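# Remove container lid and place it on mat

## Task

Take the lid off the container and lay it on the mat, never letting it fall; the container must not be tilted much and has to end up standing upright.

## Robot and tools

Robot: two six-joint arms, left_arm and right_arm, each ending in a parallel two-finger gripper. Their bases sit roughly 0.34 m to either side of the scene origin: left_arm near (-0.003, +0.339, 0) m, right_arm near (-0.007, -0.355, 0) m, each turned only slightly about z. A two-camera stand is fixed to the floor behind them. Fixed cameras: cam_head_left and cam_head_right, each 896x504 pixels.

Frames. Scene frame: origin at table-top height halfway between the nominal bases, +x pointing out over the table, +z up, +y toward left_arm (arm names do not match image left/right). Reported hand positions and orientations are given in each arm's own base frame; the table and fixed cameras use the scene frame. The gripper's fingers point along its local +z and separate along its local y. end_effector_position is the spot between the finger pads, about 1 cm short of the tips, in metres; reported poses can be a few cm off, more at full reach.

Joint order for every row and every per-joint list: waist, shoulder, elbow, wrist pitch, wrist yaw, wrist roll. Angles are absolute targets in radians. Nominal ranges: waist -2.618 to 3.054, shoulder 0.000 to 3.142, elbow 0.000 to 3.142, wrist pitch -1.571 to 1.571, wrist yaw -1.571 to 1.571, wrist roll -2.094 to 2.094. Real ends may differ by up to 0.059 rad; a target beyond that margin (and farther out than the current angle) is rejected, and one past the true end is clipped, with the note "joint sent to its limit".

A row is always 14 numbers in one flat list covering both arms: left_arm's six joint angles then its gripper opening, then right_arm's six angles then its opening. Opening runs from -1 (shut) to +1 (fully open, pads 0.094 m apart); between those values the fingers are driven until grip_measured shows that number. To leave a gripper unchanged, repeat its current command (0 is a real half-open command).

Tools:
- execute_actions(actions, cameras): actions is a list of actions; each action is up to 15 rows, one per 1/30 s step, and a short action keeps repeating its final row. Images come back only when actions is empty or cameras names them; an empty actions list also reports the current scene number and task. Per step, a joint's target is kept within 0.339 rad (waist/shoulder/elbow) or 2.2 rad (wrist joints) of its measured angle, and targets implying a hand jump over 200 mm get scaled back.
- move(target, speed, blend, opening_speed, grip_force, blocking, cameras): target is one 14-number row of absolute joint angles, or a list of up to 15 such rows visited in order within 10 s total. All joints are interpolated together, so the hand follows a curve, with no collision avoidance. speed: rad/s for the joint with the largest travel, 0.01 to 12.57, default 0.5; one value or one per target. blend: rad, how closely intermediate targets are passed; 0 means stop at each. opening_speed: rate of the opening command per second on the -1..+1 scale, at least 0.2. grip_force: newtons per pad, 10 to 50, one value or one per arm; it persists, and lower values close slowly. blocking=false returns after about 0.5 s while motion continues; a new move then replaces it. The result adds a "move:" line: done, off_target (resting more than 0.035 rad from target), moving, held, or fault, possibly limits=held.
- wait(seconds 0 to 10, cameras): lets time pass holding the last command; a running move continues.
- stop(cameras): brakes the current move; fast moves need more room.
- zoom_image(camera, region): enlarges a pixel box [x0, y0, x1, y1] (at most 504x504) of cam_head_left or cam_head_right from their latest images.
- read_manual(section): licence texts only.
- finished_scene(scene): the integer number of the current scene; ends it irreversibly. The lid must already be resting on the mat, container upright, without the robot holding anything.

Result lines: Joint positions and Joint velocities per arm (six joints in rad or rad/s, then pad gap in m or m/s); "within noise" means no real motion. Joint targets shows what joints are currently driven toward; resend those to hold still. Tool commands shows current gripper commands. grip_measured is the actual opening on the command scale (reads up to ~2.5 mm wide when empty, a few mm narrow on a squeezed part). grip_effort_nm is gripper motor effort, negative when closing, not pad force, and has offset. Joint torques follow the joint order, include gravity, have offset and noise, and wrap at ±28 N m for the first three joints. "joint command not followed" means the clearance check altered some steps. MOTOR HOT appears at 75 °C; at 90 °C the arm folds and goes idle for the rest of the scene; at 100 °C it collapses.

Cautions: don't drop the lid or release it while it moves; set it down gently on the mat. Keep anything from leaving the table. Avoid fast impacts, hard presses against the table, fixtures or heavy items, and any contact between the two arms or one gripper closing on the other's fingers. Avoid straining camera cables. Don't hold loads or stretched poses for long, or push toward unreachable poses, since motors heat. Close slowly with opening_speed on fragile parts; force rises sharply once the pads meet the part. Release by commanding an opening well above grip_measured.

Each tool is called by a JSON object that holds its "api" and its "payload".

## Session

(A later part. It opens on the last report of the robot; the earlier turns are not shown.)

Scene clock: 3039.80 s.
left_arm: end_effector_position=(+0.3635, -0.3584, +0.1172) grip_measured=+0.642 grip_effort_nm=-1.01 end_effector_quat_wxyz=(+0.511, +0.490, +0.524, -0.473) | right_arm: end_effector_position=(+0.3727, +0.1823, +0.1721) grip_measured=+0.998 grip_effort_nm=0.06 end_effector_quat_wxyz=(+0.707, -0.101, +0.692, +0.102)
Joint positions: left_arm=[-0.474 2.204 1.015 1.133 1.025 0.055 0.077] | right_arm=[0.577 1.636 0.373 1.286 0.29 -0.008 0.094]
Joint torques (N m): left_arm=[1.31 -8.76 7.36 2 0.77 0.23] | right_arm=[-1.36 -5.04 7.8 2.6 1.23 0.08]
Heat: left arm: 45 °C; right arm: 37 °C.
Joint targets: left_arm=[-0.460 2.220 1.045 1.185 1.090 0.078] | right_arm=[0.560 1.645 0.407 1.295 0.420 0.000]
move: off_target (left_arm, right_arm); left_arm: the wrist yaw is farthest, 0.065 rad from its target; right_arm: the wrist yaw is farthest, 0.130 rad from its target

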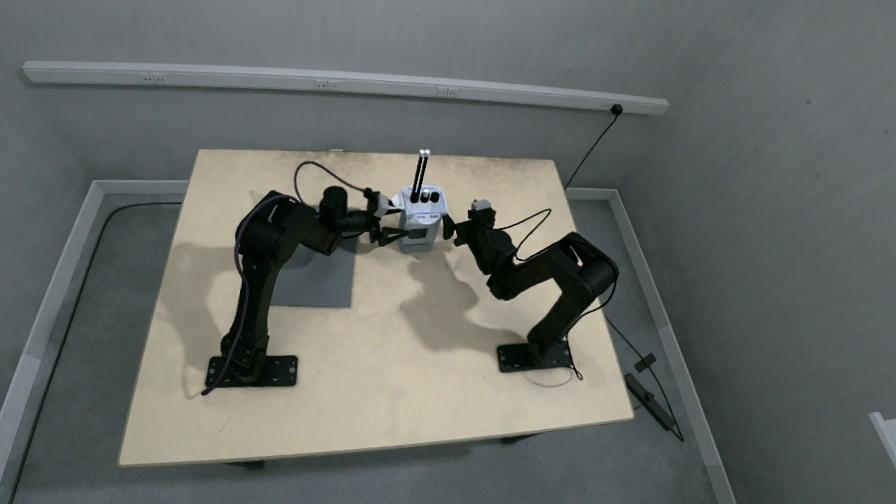

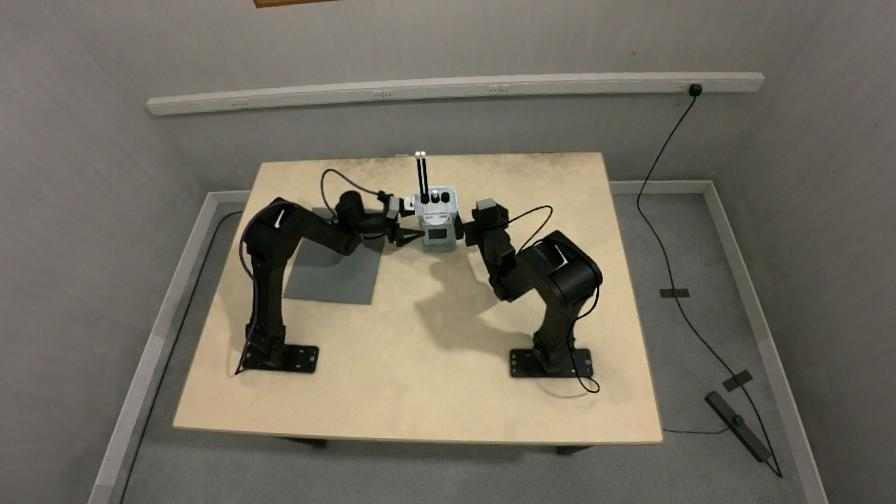

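{"api": "move", "payload": {"target": [-0.452,2.22,1.045,1.185,1.10,0.078,0.0,0.552,1.645,0.407,1.295,0.51,0.0,1.0], "speed": 0.06, "cameras": ["cam_head_left","cam_head_right"]}}

{"api": "zoom_image", "payload": {"camera": "cam_head_left", "region": [390, 150, 490, 250]}}

{"api": "zoom_image", "payload": {"camera": "cam_head_right", "region": [420, 180, 490, 250]}}

Scene clock: 3048.17 s.
left_arm: end_effector_position=(+0.3663, -0.3595, +0.1210) grip_measured=+0.640 grip_effort_nm=-1.02 end_effector_quat_wxyz=(+0.515, +0.489, +0.522, -0.473) | right_arm: end_effector_position=(+0.3748, +0.1752, +0.1702) grip_measured=+0.999 grip_effort_nm=0.04 end_effector_quat_wxyz=(+0.707, -0.087, +0.697, +0.086)
Joint positions: left_arm=[-0.474 2.204 1.027 1.133 1.022 0.048 0.077] | right_arm=[0.577 1.638 0.373 1.279 0.331 -0.008 0.094]
Joint torques (N m): left_arm=[2.07 -8.79 6.34 2.01 0.9 0.31] | right_arm=[-2.06 -5.12 7.77 2.66 1.67 0.08]
Heat: left arm: 45 °C; right arm: 37 °C.
Joint targets: left_arm=[-0.452 2.220 1.045 1.185 1.100 0.078] | right_arm=[0.552 1.645 0.407 1.295 0.510 0.000]
move: off_target (left_arm, right_arm); left_arm: the wrist yaw is farthest, 0.078 rad from its target; right_arm: the wrist yaw is farthest, 0.179 rad from its target

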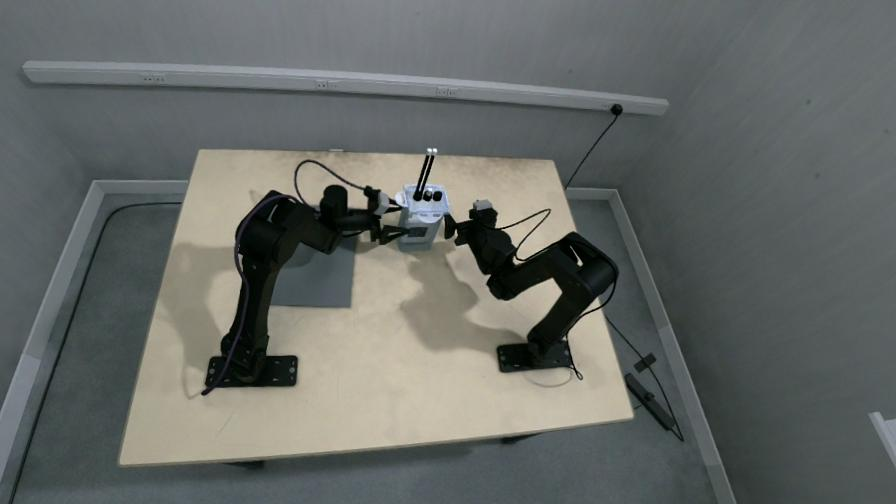

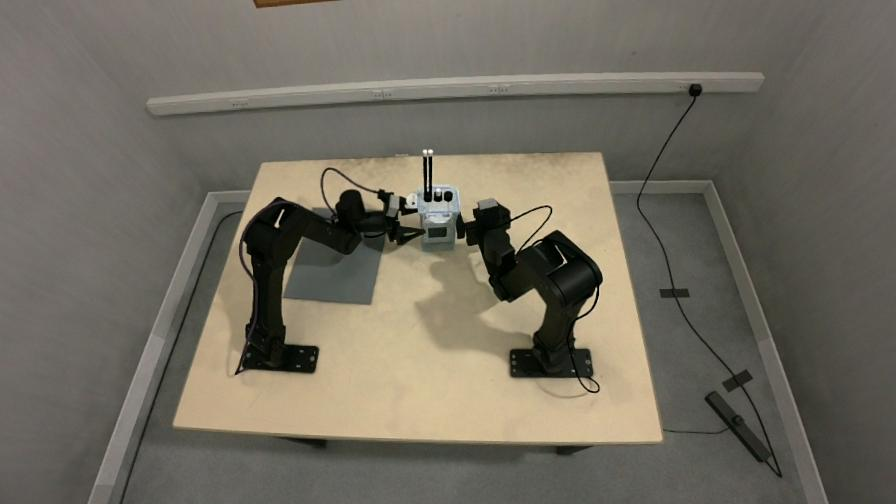

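Scaled by 5.040 from the camera's 896x504 image, which has a finer 1280x720 frame.

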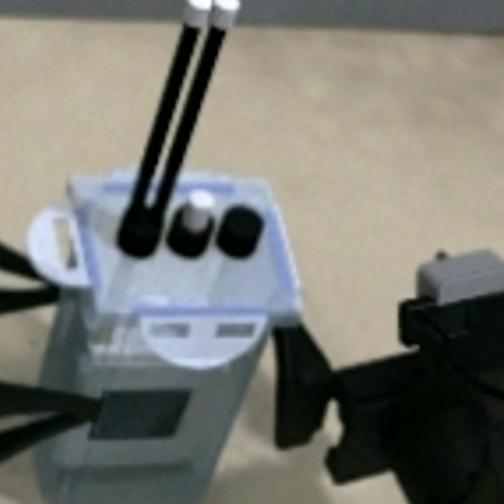

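Scaled by 7.200 from the camera's 896x504 image, which has a finer 1280x720 frame.

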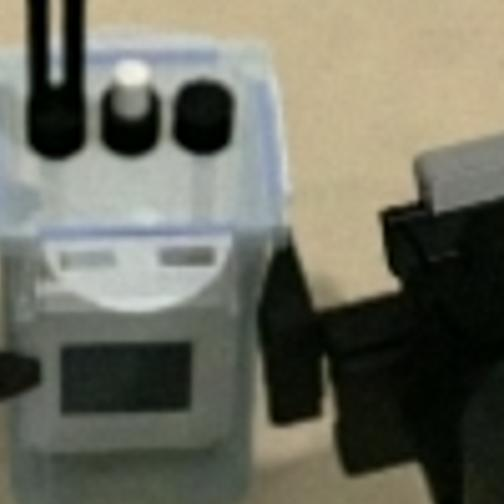

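{"api": "move", "payload": {"target": [-0.448,2.25,1.045,1.22,1.10,0.078,0.0,0.552,1.645,0.407,1.295,0.51,0.0,1.0], "speed": 0.06}}

{"api": "move", "payload": {"target": [-0.444,2.27,1.045,1.24,1.10,0.078,0.0,0.548,1.645,0.407,1.295,0.58,0.0,1.0], "speed": 0.06, "cameras": ["cam_head_left","cam_head_right"]}}

{"api": "zoom_image", "payload": {"camera": "cam_head_left", "region": [390, 150, 490, 250]}}

{"api": "zoom_image", "payload": {"camera": "cam_head_right", "region": [420, 180, 490, 250]}}

Scene clock: 3060.77 s.
left_arm: end_effector_position=(+0.3673, -0.3587, +0.1199) grip_measured=+0.640 grip_effort_nm=-1.01 end_effector_quat_wxyz=(+0.524, +0.491, +0.513, -0.470) | right_arm: end_effector_position=(+0.3747, +0.1751, +0.1687) grip_measured=+0.999 grip_effort_nm=0.03 end_effector_quat_wxyz=(+0.705, -0.088, +0.698, +0.084)
Joint positions: left_arm=[-0.471 2.222 1.027 1.178 1.023 0.045 0.077] | right_arm=[0.578 1.638 0.373 1.274 0.334 -0.009 0.094]
Joint torques (N m): left_arm=[2.21 -7.99 6.24 1.89 0.87 0.32] | right_arm=[-2.17 -5.2 7.77 2.72 1.64 0.09]
Motor temperatures (°C): left_arm=[28 44 36 41 26 26 29] | right_arm=[25 31 38 37 30 28 27]
Heat: left arm: 44 °C; right arm: 38 °C.
Joint targets: left_arm=[-0.448 2.250 1.045 1.220 1.100 0.078] | right_arm=[0.552 1.645 0.407 1.295 0.510 0.000]
move: off_target (left_arm, right_arm); left_arm: the wrist yaw is farthest, 0.077 rad from its target; right_arm: the wrist yaw is farthest, 0.176 rad from its target

Scene clock: 3062.20 s.
left_arm: end_effector_position=(+0.3684, -0.3594, +0.1200) grip_measured=+0.640 grip_effort_nm=-1.02 end_effector_quat_wxyz=(+0.528, +0.490, +0.509, -0.472) | right_arm: end_effector_position=(+0.3749, +0.1725, +0.1684) grip_measured=+0.999 grip_effort_nm=0.02 end_effector_quat_wxyz=(+0.706, -0.081, +0.700, +0.077)
Joint positions: left_arm=[-0.471 2.236 1.034 1.206 1.024 0.033 0.077] | right_arm=[0.583 1.638 0.373 1.273 0.359 -0.009 0.094]
Joint torques (N m): left_arm=[2.56 -7.68 5.59 1.79 0.84 0.43] | right_arm=[-2.88 -5.19 7.77 2.72 2.02 0.09]
Heat: left arm: 44 °C; right arm: 38 °C.
Joint targets: left_arm=[-0.444 2.270 1.045 1.240 1.100 0.078] | right_arm=[0.548 1.645 0.407 1.295 0.580 0.000]
move: off_target (left_arm, right_arm); left_arm: the wrist yaw is farthest, 0.076 rad from its target; right_arm: the wrist yaw is farthest, 0.221 rad from its target

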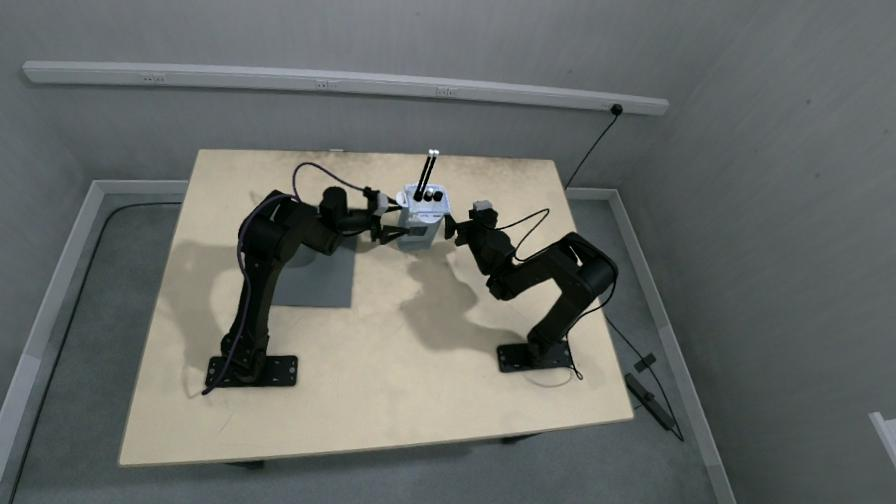

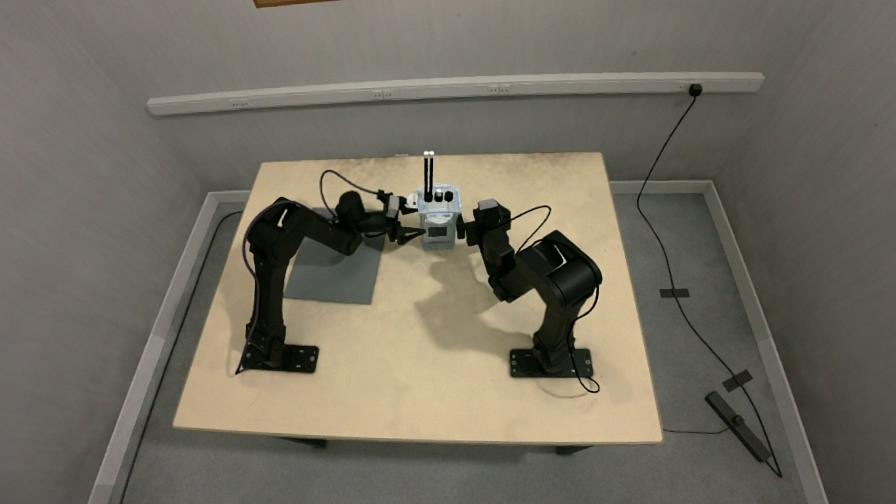

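Scaled by 5.040 from the camera's 896x504 image, which has a finer 1280x720 frame.

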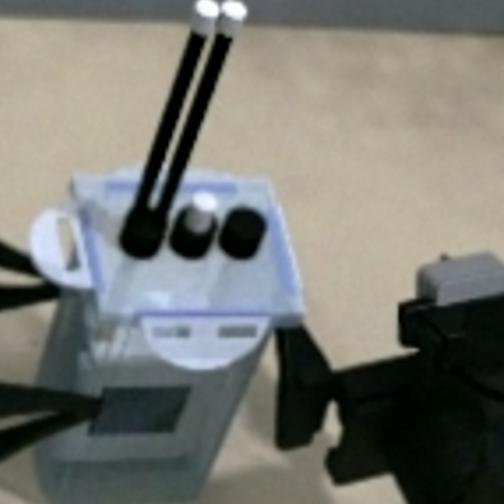

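Scaled by 7.200 from the camera's 896x504 image, which has a finer 1280x720 frame.

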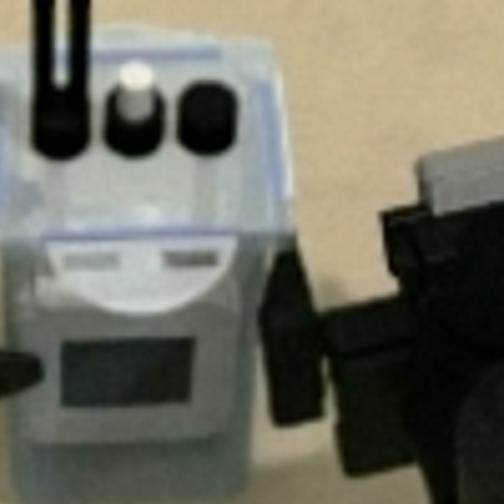

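{"api": "move", "payload": {"target": [-0.440,2.285,1.045,1.24,1.10,0.078,0.0,0.546,1.645,0.407,1.295,0.65,0.0,1.0], "speed": 0.06, "cameras": ["cam_head_left","cam_head_right"]}}

{"api": "zoom_image", "payload": {"camera": "cam_head_left", "region": [390, 150, 490, 250]}}

{"api": "zoom_image", "payload": {"camera": "cam_head_right", "region": [420, 180, 490, 250]}}

Scene clock: 3069.53 s.
left_arm: end_effector_position=(+0.3701, -0.3501, +0.1120) grip_measured=+0.637 grip_effort_nm=-1.01 end_effector_quat_wxyz=(+0.521, +0.501, +0.500, -0.477) | right_arm: end_effector_position=(+0.3841, +0.1101, +0.1693) grip_measured=+0.999 grip_effort_nm=0.00 end_effector_quat_wxyz=(+0.710, +0.031, +0.703, -0.033)
Joint positions: left_arm=[-0.441 2.264 1.046 1.215 1.086 0.048 0.077] | right_arm=[0.549 1.64 0.378 1.273 0.639 -0.01 0.094]
Joint torques (N m): left_arm=[0.08 -8.65 4.51 1.68 0.19 0.3] | right_arm=[-0.28 -5.24 7.3 2.62 0.14 0.1]
Heat: left arm: 44 °C; right arm: 38 °C.
Joint targets: left_arm=[-0.440 2.285 1.045 1.240 1.100 0.078] | right_arm=[0.546 1.645 0.407 1.295 0.650 0.000]
move: done

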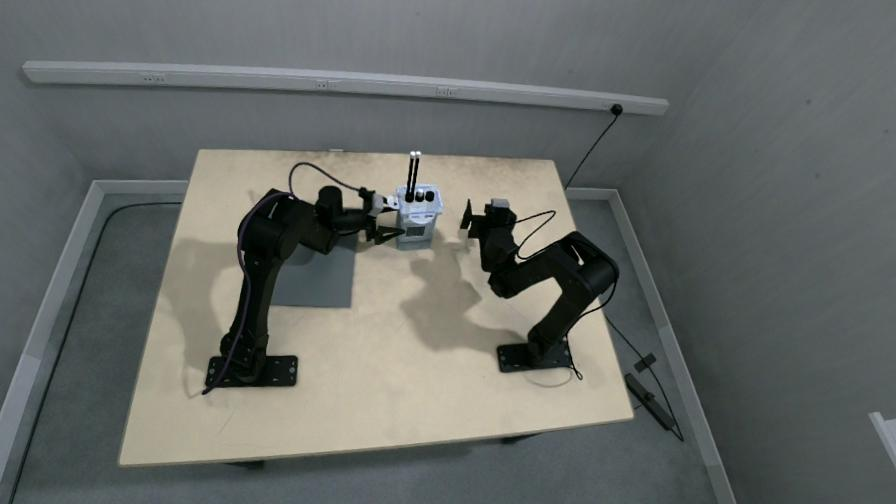

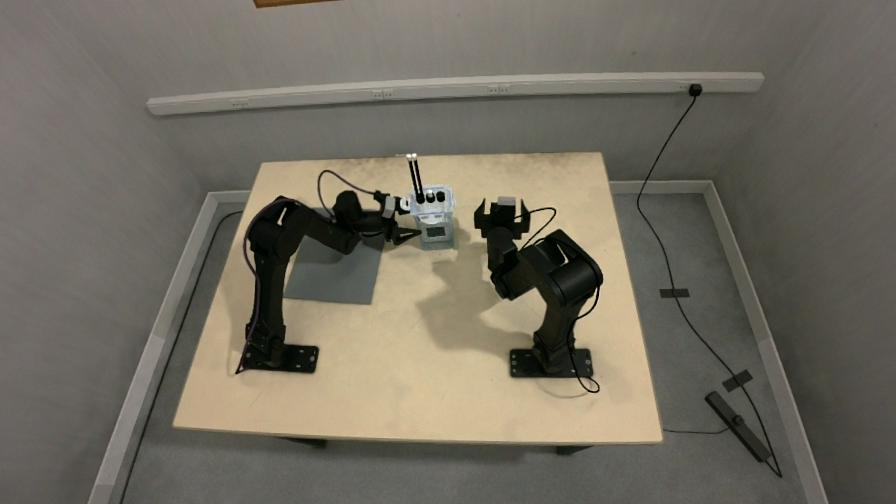

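Scaled by 5.040 from the camera's 896x504 image, which has a finer 1280x720 frame.

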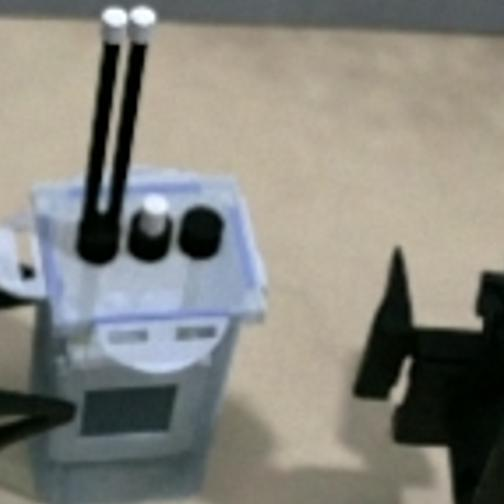

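Scaled by 7.200 from the camera's 896x504 image, which has a finer 1280x720 frame.

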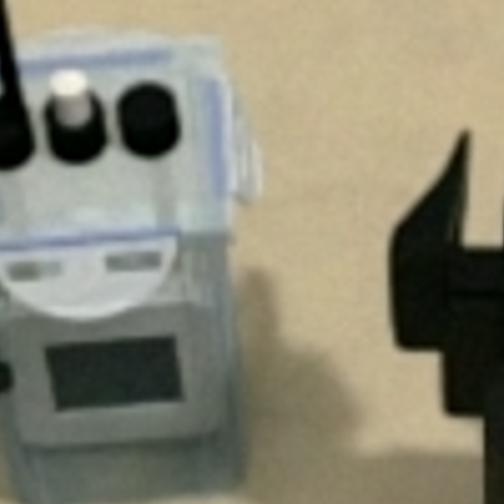

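{"api": "move", "payload": {"target": [[-0.440,2.285,1.045,1.24,1.10,0.078,0.0,-0.2,1.76,0.37,1.31,-0.985,-0.083,1.0],[-0.440,2.285,1.045,1.24,1.10,0.078,0.0,0.0536,2.126,1.02,0.72,-1.49,-0.409,1.0]], "speed": 0.5, "blend": [0.05,0], "cameras": ["cam_head_left","cam_head_right"]}}

{"api": "zoom_image", "payload": {"camera": "cam_head_left", "region": [380, 150, 500, 270]}}

{"api": "zoom_image", "payload": {"camera": "cam_head_right", "region": [380, 150, 500, 270]}}

Scene clock: 3125.30 s.
left_arm: end_effector_position=(+0.3701, -0.3501, +0.1120) grip_measured=+0.637 grip_effort_nm=-1.02 end_effector_quat_wxyz=(+0.521, +0.501, +0.500, -0.477) | right_arm: end_effector_position=(+0.3889, +0.2003, +0.1205) grip_measured=+0.999 grip_effort_nm=0.00 end_effector_quat_wxyz=(+0.508, -0.506, +0.511, +0.474)
Joint positions: left_arm=[-0.441 2.264 1.046 1.215 1.086 0.048 0.077] | right_arm=[0.05 2.107 0.993 0.746 -1.475 -0.398 0.094]
Joint torques (N m): left_arm=[0.1 -8.65 4.46 1.68 0.19 0.31] | right_arm=[0.28 -8.69 7.41 1.51 -0.37 -0.12]
Heat: left arm: 46 °C; right arm: 38 °C.
Joint targets: left_arm=[-0.440 2.285 1.045 1.240 1.100 0.078] | right_arm=[0.054 2.126 1.020 0.720 -1.490 -0.409]
move: done

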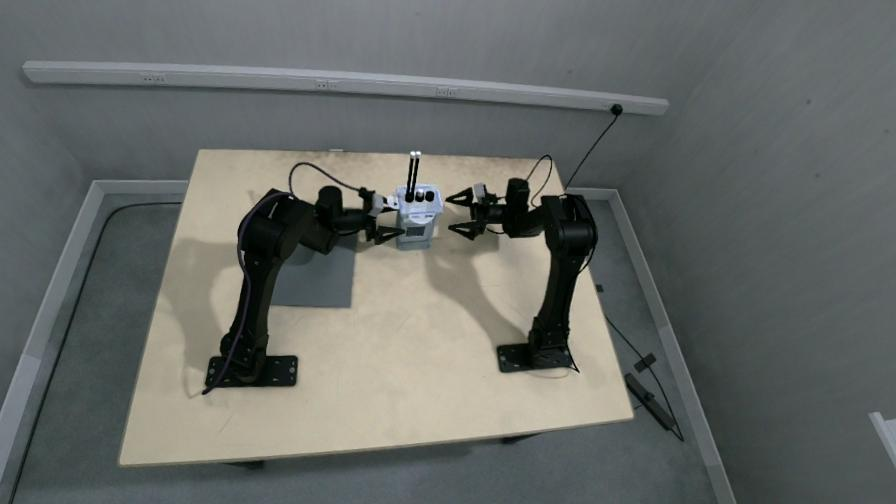

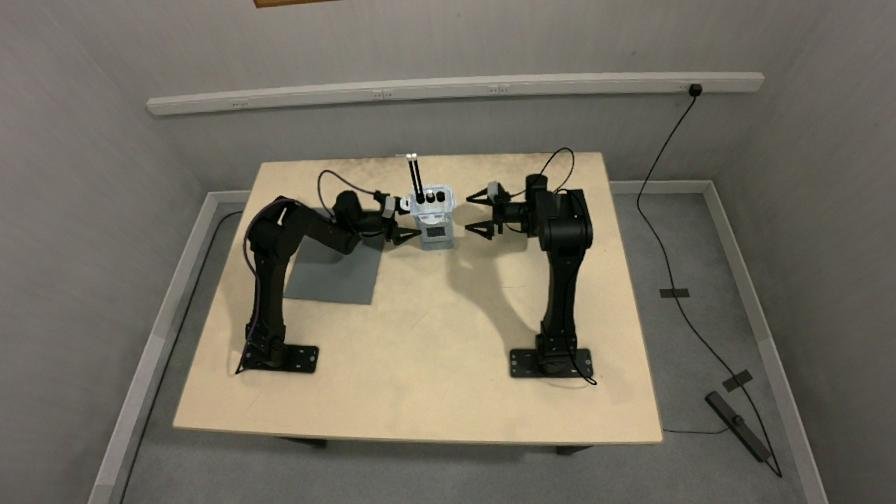

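Scaled by 4.200 from the camera's 896x504 image, which has a finer 1280x720 frame.

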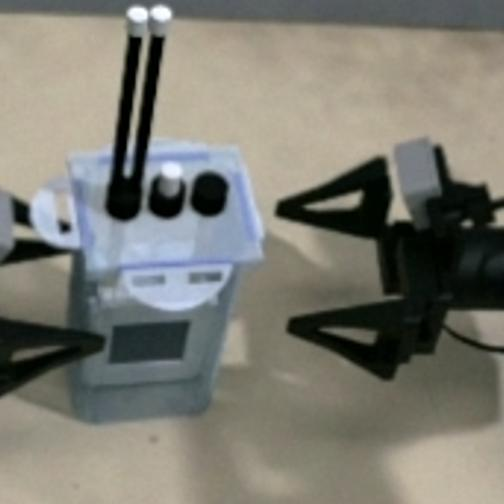

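Scaled by 4.200 from the camera's 896x504 image, which has a finer 1280x720 frame.

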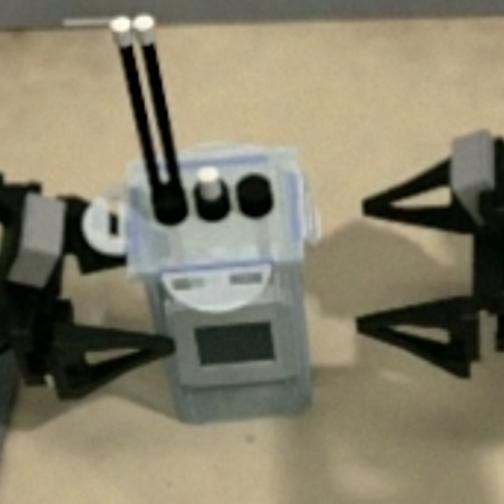

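{"api": "move", "payload": {"target": [[-0.440,2.285,1.045,1.24,1.10,0.078,0.0,0.14,2.152,1.07,0.69,-1.45,-0.407,1.0],[-0.440,2.285,1.045,1.24,1.10,0.078,0.0,0.236,2.175,1.115,0.65,-1.395,-0.404,1.0]], "speed": 0.12, "blend": [0.03,0], "cameras": ["cam_head_left","cam_head_right"]}}

{"api": "zoom_image", "payload": {"camera": "cam_head_left", "region": [380, 150, 500, 270]}}

{"api": "zoom_image", "payload": {"camera": "cam_head_right", "region": [380, 150, 500, 270]}}

Scene clock: 3138.70 s.
left_arm: end_effector_position=(+0.3701, -0.3501, +0.1120) grip_measured=+0.637 grip_effort_nm=-1.02 end_effector_quat_wxyz=(+0.521, +0.501, +0.500, -0.477) | right_arm: end_effector_position=(+0.3772, +0.2725, +0.1136) grip_measured=+0.999 grip_effort_nm=0.00 end_effector_quat_wxyz=(-0.468, +0.536, -0.496, -0.498)
Joint positions: left_arm=[-0.441 2.264 1.046 1.215 1.086 0.048 0.077] | right_arm=[0.232 2.155 1.085 0.675 -1.396 -0.398 0.094]
Joint torques (N m): left_arm=[0.06 -8.64 4.45 1.68 0.19 0.3] | right_arm=[0.36 -9.21 7.88 1.6 -0.22 -0.09]
Heat: left arm: 46 °C; right arm: 37 °C.
Joint targets: left_arm=[-0.440 2.285 1.045 1.240 1.100 0.078] | right_arm=[0.236 2.175 1.115 0.650 -1.395 -0.404]
move: done

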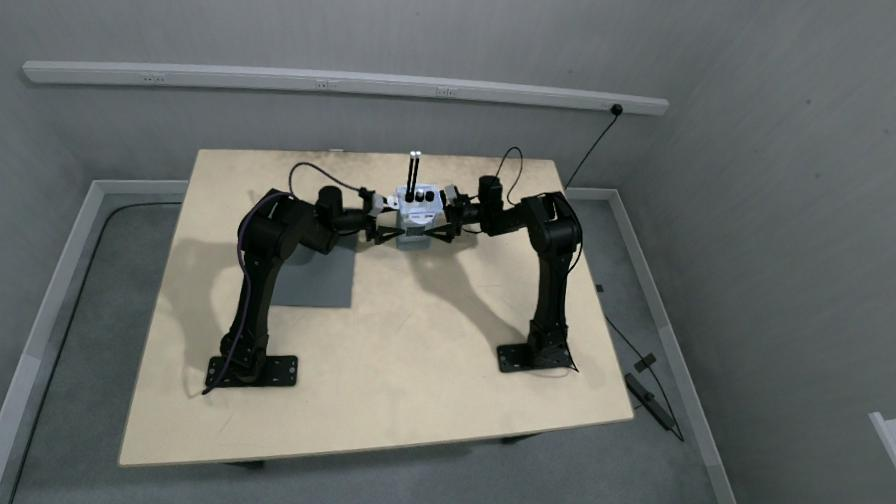

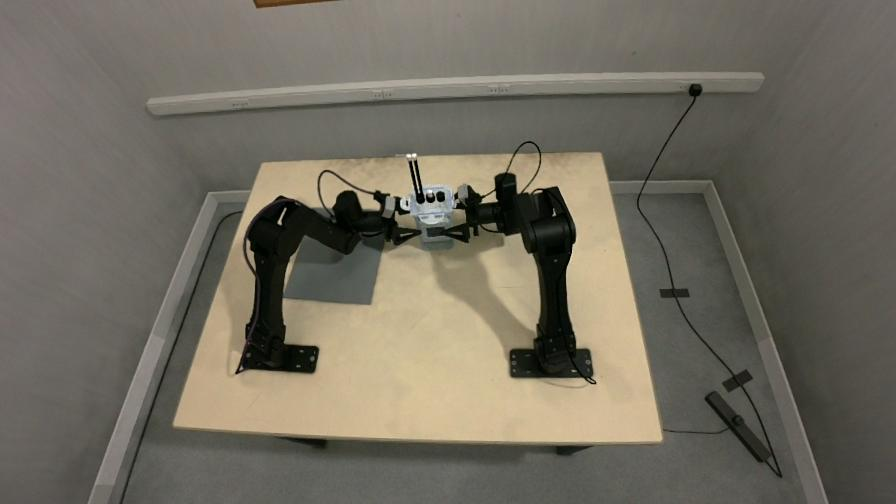

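Scaled by 4.200 from the camera's 896x504 image, which has a finer 1280x720 frame.

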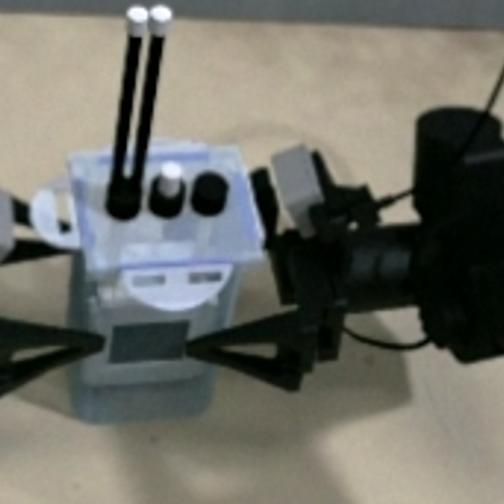

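Scaled by 4.200 from the camera's 896x504 image, which has a finer 1280x720 frame.

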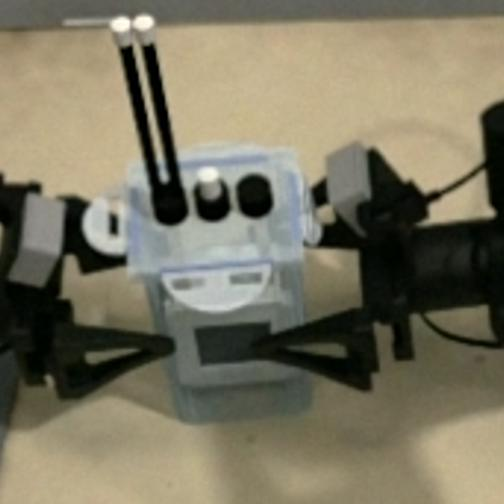

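{"api": "move", "payload": {"target": [-0.440,2.285,1.045,1.24,1.10,0.078,0.0,0.236,2.175,1.115,0.65,-1.395,-0.404,0.0], "grip_force": [12,50], "opening_speed": 0.3}}

{"api": "move", "payload": {"target": [-0.440,2.285,1.045,1.24,1.10,0.078,0.7,0.236,2.175,1.115,0.65,-1.395,-0.404,0.0], "opening_speed": 0.3}}

{"api": "move", "payload": {"target": [-0.440,2.285,1.045,1.24,1.10,0.078,1.0,0.236,2.175,1.115,0.65,-1.395,-0.404,0.0], "opening_speed": 0.4, "cameras": ["cam_head_left","cam_head_right"]}}

{"api": "zoom_image", "payload": {"camera": "cam_head_left", "region": [380, 150, 500, 270]}}

{"api": "zoom_image", "payload": {"camera": "cam_head_right", "region": [380, 150, 500, 270]}}

Scene clock: 3153.93 s.
left_arm: end_effector_position=(+0.3700, -0.3501, +0.1120) grip_measured=+0.664 grip_effort_nm=-0.32 end_effector_quat_wxyz=(+0.521, +0.501, +0.500, -0.477) | right_arm: end_effector_position=(+0.3775, +0.2725, +0.1135) grip_measured=+0.673 grip_effort_nm=-1.06 end_effector_quat_wxyz=(-0.469, +0.537, -0.496, -0.497)
Joint positions: left_arm=[-0.441 2.264 1.046 1.215 1.086 0.048 0.078] | right_arm=[0.232 2.155 1.085 0.674 -1.394 -0.4 0.079]
Joint torques (N m): left_arm=[0.08 -8.65 4.48 1.69 0.18 0.29] | right_arm=[0.35 -9.21 7.88 1.61 -0.25 -0.07]
Heat: left arm: 47 °C; right arm: 37 °C.
Joint targets: left_arm=[-0.440 2.285 1.045 1.240 1.100 0.078] | right_arm=[0.236 2.175 1.115 0.650 -1.395 -0.404]
grip_force (N): 12, 50
move: done

Scene clock: 3156.60 s.
left_arm: end_effector_position=(+0.3700, -0.3501, +0.1120) grip_measured=+0.698 grip_effort_nm=0.10 end_effector_quat_wxyz=(+0.523, +0.502, +0.499, -0.476) | right_arm: end_effector_position=(+0.3775, +0.2725, +0.1135) grip_measured=+0.673 grip_effort_nm=-1.06 end_effector_quat_wxyz=(-0.469, +0.537, -0.496, -0.497)
Joint positions: left_arm=[-0.441 2.264 1.046 1.215 1.086 0.053 0.08] | right_arm=[0.232 2.155 1.085 0.674 -1.394 -0.4 0.079]
Joint torques (N m): left_arm=[0.06 -8.62 4.48 1.68 0.19 0.25] | right_arm=[0.36 -9.2 7.87 1.61 -0.26 -0.07]
Heat: left arm: 47 °C; right arm: 38 °C.
Joint targets: left_arm=[-0.440 2.285 1.045 1.240 1.100 0.078] | right_arm=[0.236 2.175 1.115 0.650 -1.395 -0.404]
grip_force (N): 12, 50
move: done

Scene clock: 3157.57 s.
left_arm: end_effector_position=(+0.3682, -0.3502, +0.1131) grip_measured=+0.998 grip_effort_nm=0.12 end_effector_quat_wxyz=(+0.525, +0.508, +0.491, -0.474) | right_arm: end_effector_position=(+0.3775, +0.2725, +0.1135) grip_measured=+0.673 grip_effort_nm=-1.06 end_effector_quat_wxyz=(-0.469, +0.537, -0.496, -0.497)
Joint positions: left_arm=[-0.441 2.264 1.046 1.222 1.096 0.065 0.094] | right_arm=[0.232 2.155 1.085 0.674 -1.394 -0.4 0.079]
Joint torques (N m): left_arm=[0.08 -8.64 4.49 1.6 0.08 0.12] | right_arm=[0.36 -9.21 7.87 1.61 -0.26 -0.07]
Heat: left arm: 47 °C; right arm: 38 °C.
Joint targets: left_arm=[-0.440 2.285 1.045 1.240 1.100 0.078] | right_arm=[0.236 2.175 1.115 0.650 -1.395 -0.404]
grip_force (N): 12, 50
move: done

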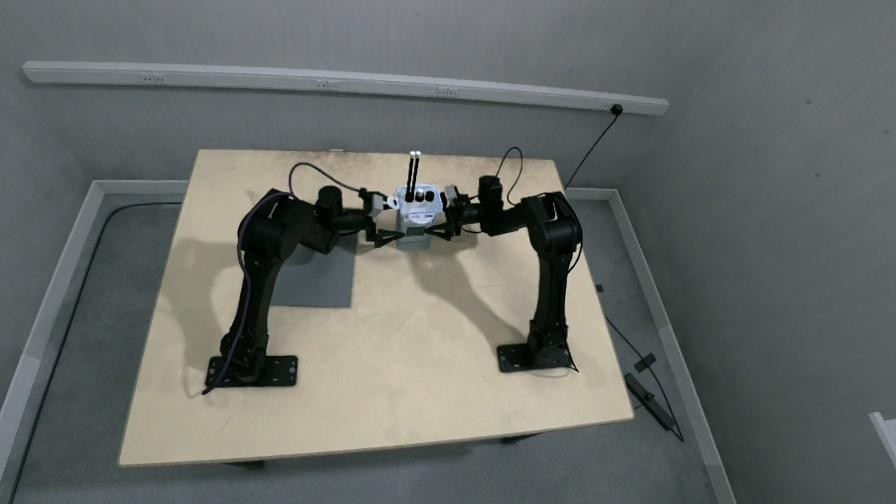

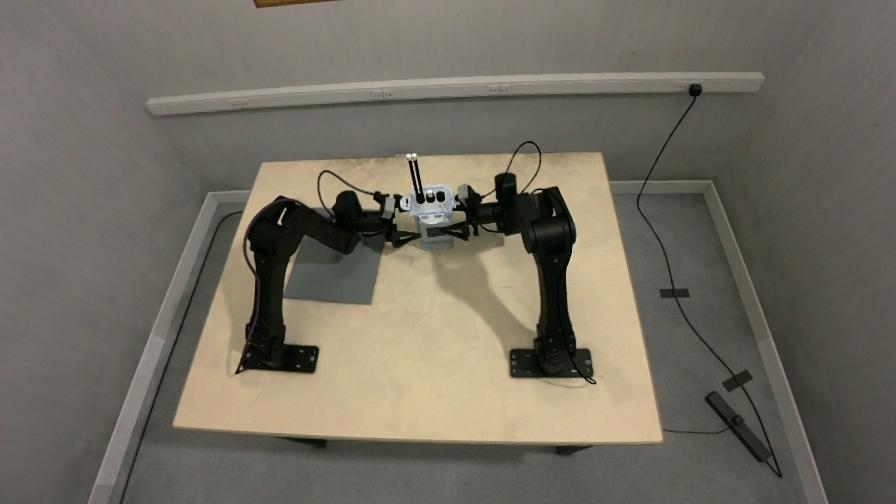

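Scaled by 4.200 from the camera's 896x504 image, which has a finer 1280x720 frame.

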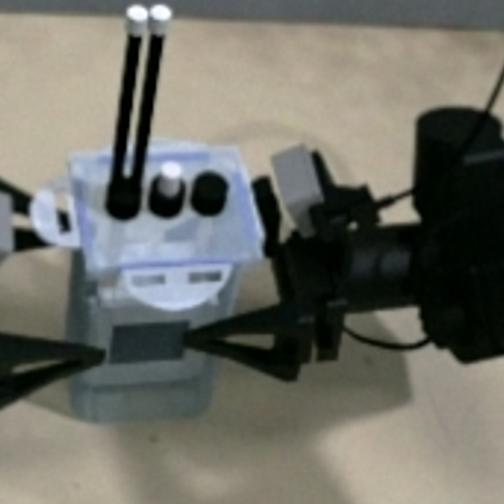

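Scaled by 4.200 from the camera's 896x504 image, which has a finer 1280x720 frame.

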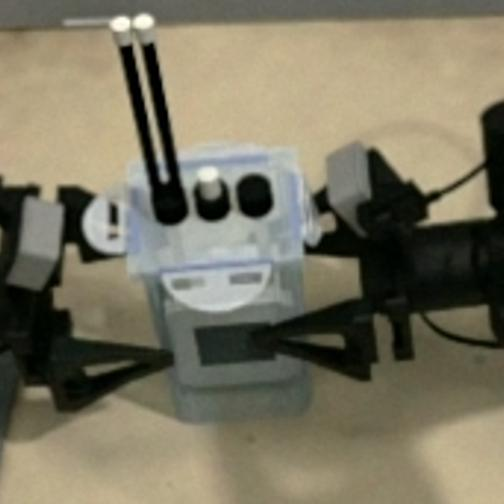

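{"api": "move", "payload": {"target": [[-0.258,2.15,0.84,1.35,1.222,0.03,1.0,0.236,2.175,1.115,0.65,-1.395,-0.404,0.0],[-0.290,1.745,1.04,0.79,1.19,0.0,0.5,0.236,2.175,1.115,0.65,-1.395,-0.404,0.0]], "speed": 0.3, "blend": [0.05,0], "grip_force": [50,50], "cameras": ["cam_head_left","cam_head_right"]}}

{"api": "zoom_image", "payload": {"camera": "cam_head_left", "region": [360, 130, 500, 270]}}

{"api": "zoom_image", "payload": {"camera": "cam_head_right", "region": [360, 130, 500, 270]}}

Scene clock: 3208.87 s.
left_arm: end_effector_position=(+0.3640, -0.2806, +0.2505) grip_measured=+0.502 grip_effort_nm=-0.09 end_effector_quat_wxyz=(+0.528, +0.482, +0.514, -0.474) | right_arm: end_effector_position=(+0.3775, +0.2725, +0.1135) grip_measured=+0.673 grip_effort_nm=-1.06 end_effector_quat_wxyz=(-0.469, +0.537, -0.496, -0.497)
Joint positions: left_arm=[-0.285 1.783 1.006 0.795 1.199 0.003 0.071] | right_arm=[0.232 2.155 1.085 0.674 -1.394 -0.4 0.079]
Joint torques (N m): left_arm=[-0.57 -10.92 9.18 1.28 -0.08 -0.02] | right_arm=[0.35 -9.2 7.87 1.61 -0.25 -0.06]
Heat: left arm: 47 °C; right arm: 39 °C.
Joint targets: left_arm=[-0.290 1.745 1.040 0.790 1.190 0.000] | right_arm=[0.236 2.175 1.115 0.650 -1.395 -0.404]
move: off_target (left_arm); target 2's new numbers were sent with left_arm's shoulder 0.038 rad from that target; left_arm: the shoulder is farthest, 0.038 rad from its target

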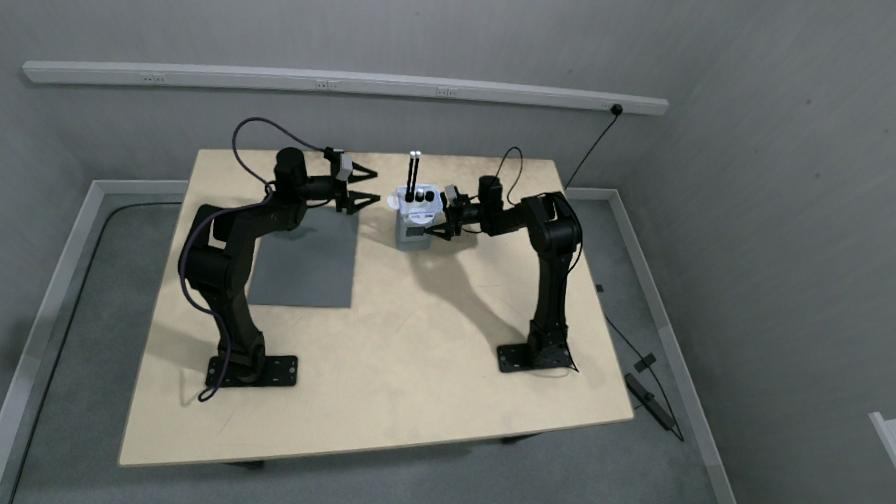

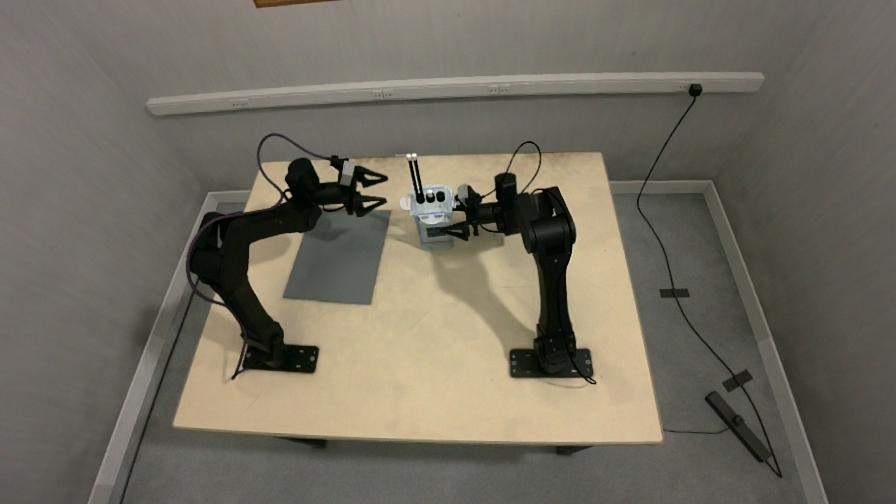

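Scaled by 3.600 from the camera's 896x504 image, which has a finer 1280x720 frame.

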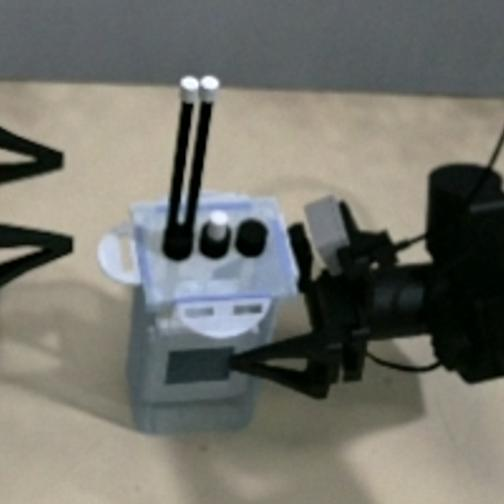

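Scaled by 3.600 from the camera's 896x504 image, which has a finer 1280x720 frame.

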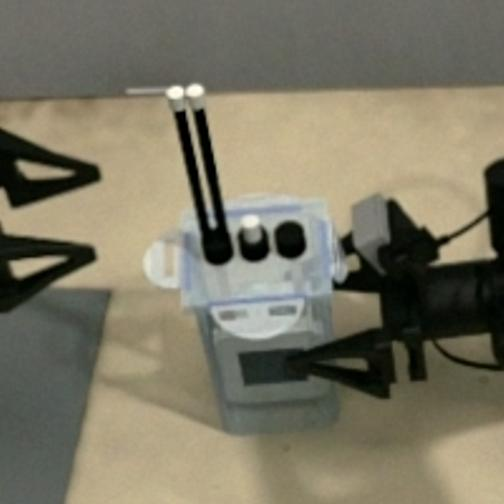

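{"api": "move", "payload": {"target": [[-0.38,1.845,1.125,0.765,1.10,0.0,0.5,0.236,2.175,1.115,0.65,-1.395,-0.404,0.0],[-0.479,1.926,1.205,0.735,1.0,0.0,0.5,0.236,2.175,1.115,0.65,-1.395,-0.404,0.0]], "speed": 0.15, "blend": [0.03,0], "cameras": ["cam_head_left","cam_head_right"]}}

{"api": "zoom_image", "payload": {"camera": "cam_head_left", "region": [360, 130, 480, 250]}}

{"api": "zoom_image", "payload": {"camera": "cam_head_right", "region": [360, 130, 480, 250]}}

Scene clock: 3221.73 s.
left_arm: end_effector_position=(+0.3688, -0.3617, +0.2484) grip_measured=+0.502 grip_effort_nm=-0.09 end_effector_quat_wxyz=(+0.522, +0.480, +0.519, -0.478) | right_arm: end_effector_position=(+0.3775, +0.2725, +0.1135) grip_measured=+0.673 grip_effort_nm=-1.06 end_effector_quat_wxyz=(-0.469, +0.537, -0.496, -0.497)
Joint positions: left_arm=[-0.477 1.901 1.164 0.739 1.01 0.003 0.071] | right_arm=[0.232 2.155 1.085 0.674 -1.394 -0.4 0.079]
Joint torques (N m): left_arm=[-0.17 -7.28 10.03 1.43 -0.08 -0.03] | right_arm=[0.35 -9.21 7.86 1.61 -0.25 -0.07]
Heat: left arm: 47 °C; right arm: 39 °C.
Joint targets: left_arm=[-0.479 1.926 1.205 0.735 1.000 0.000] | right_arm=[0.236 2.175 1.115 0.650 -1.395 -0.404]
move: off_target (left_arm); left_arm: the elbow is farthest, 0.041 rad from its target

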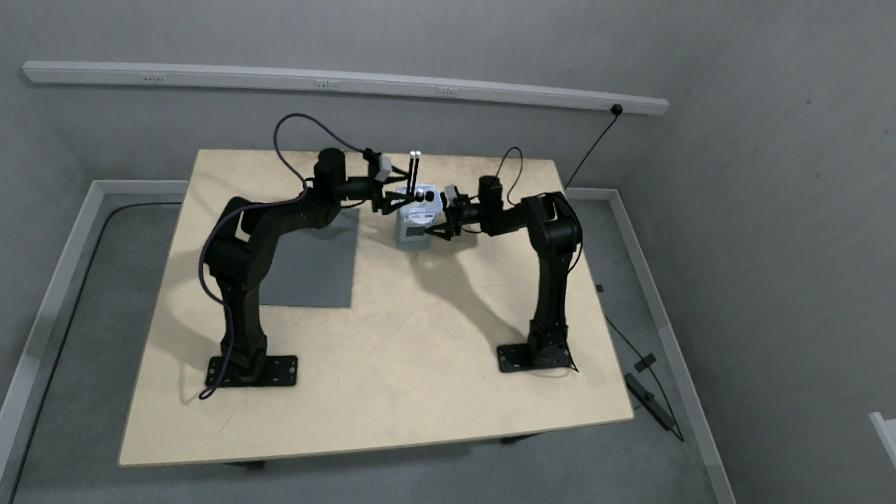

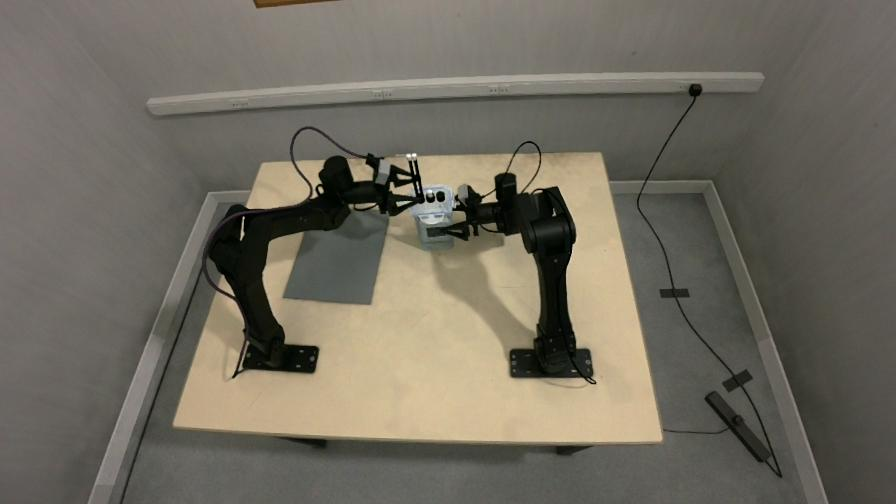

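Scaled by 4.200 from the camera's 896x504 image, which has a finer 1280x720 frame.

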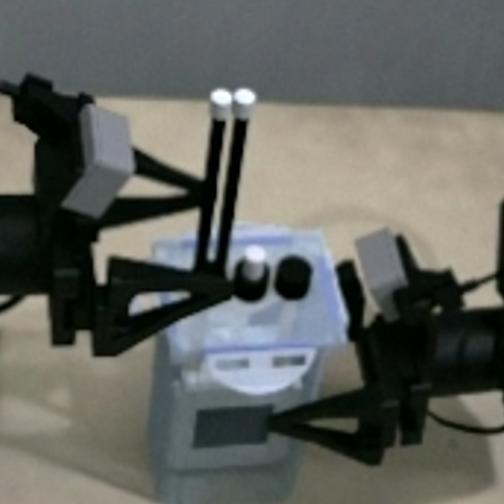

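Scaled by 4.200 from the camera's 896x504 image, which has a finer 1280x720 frame.

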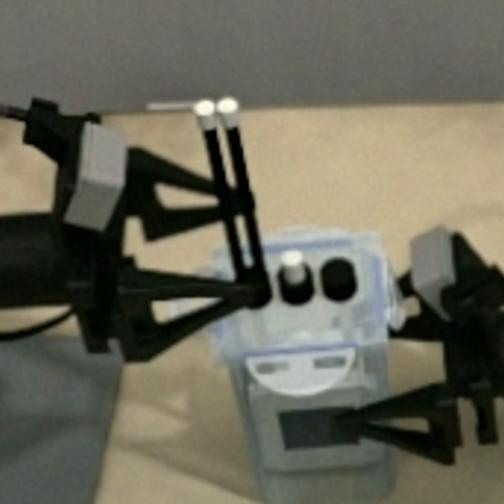

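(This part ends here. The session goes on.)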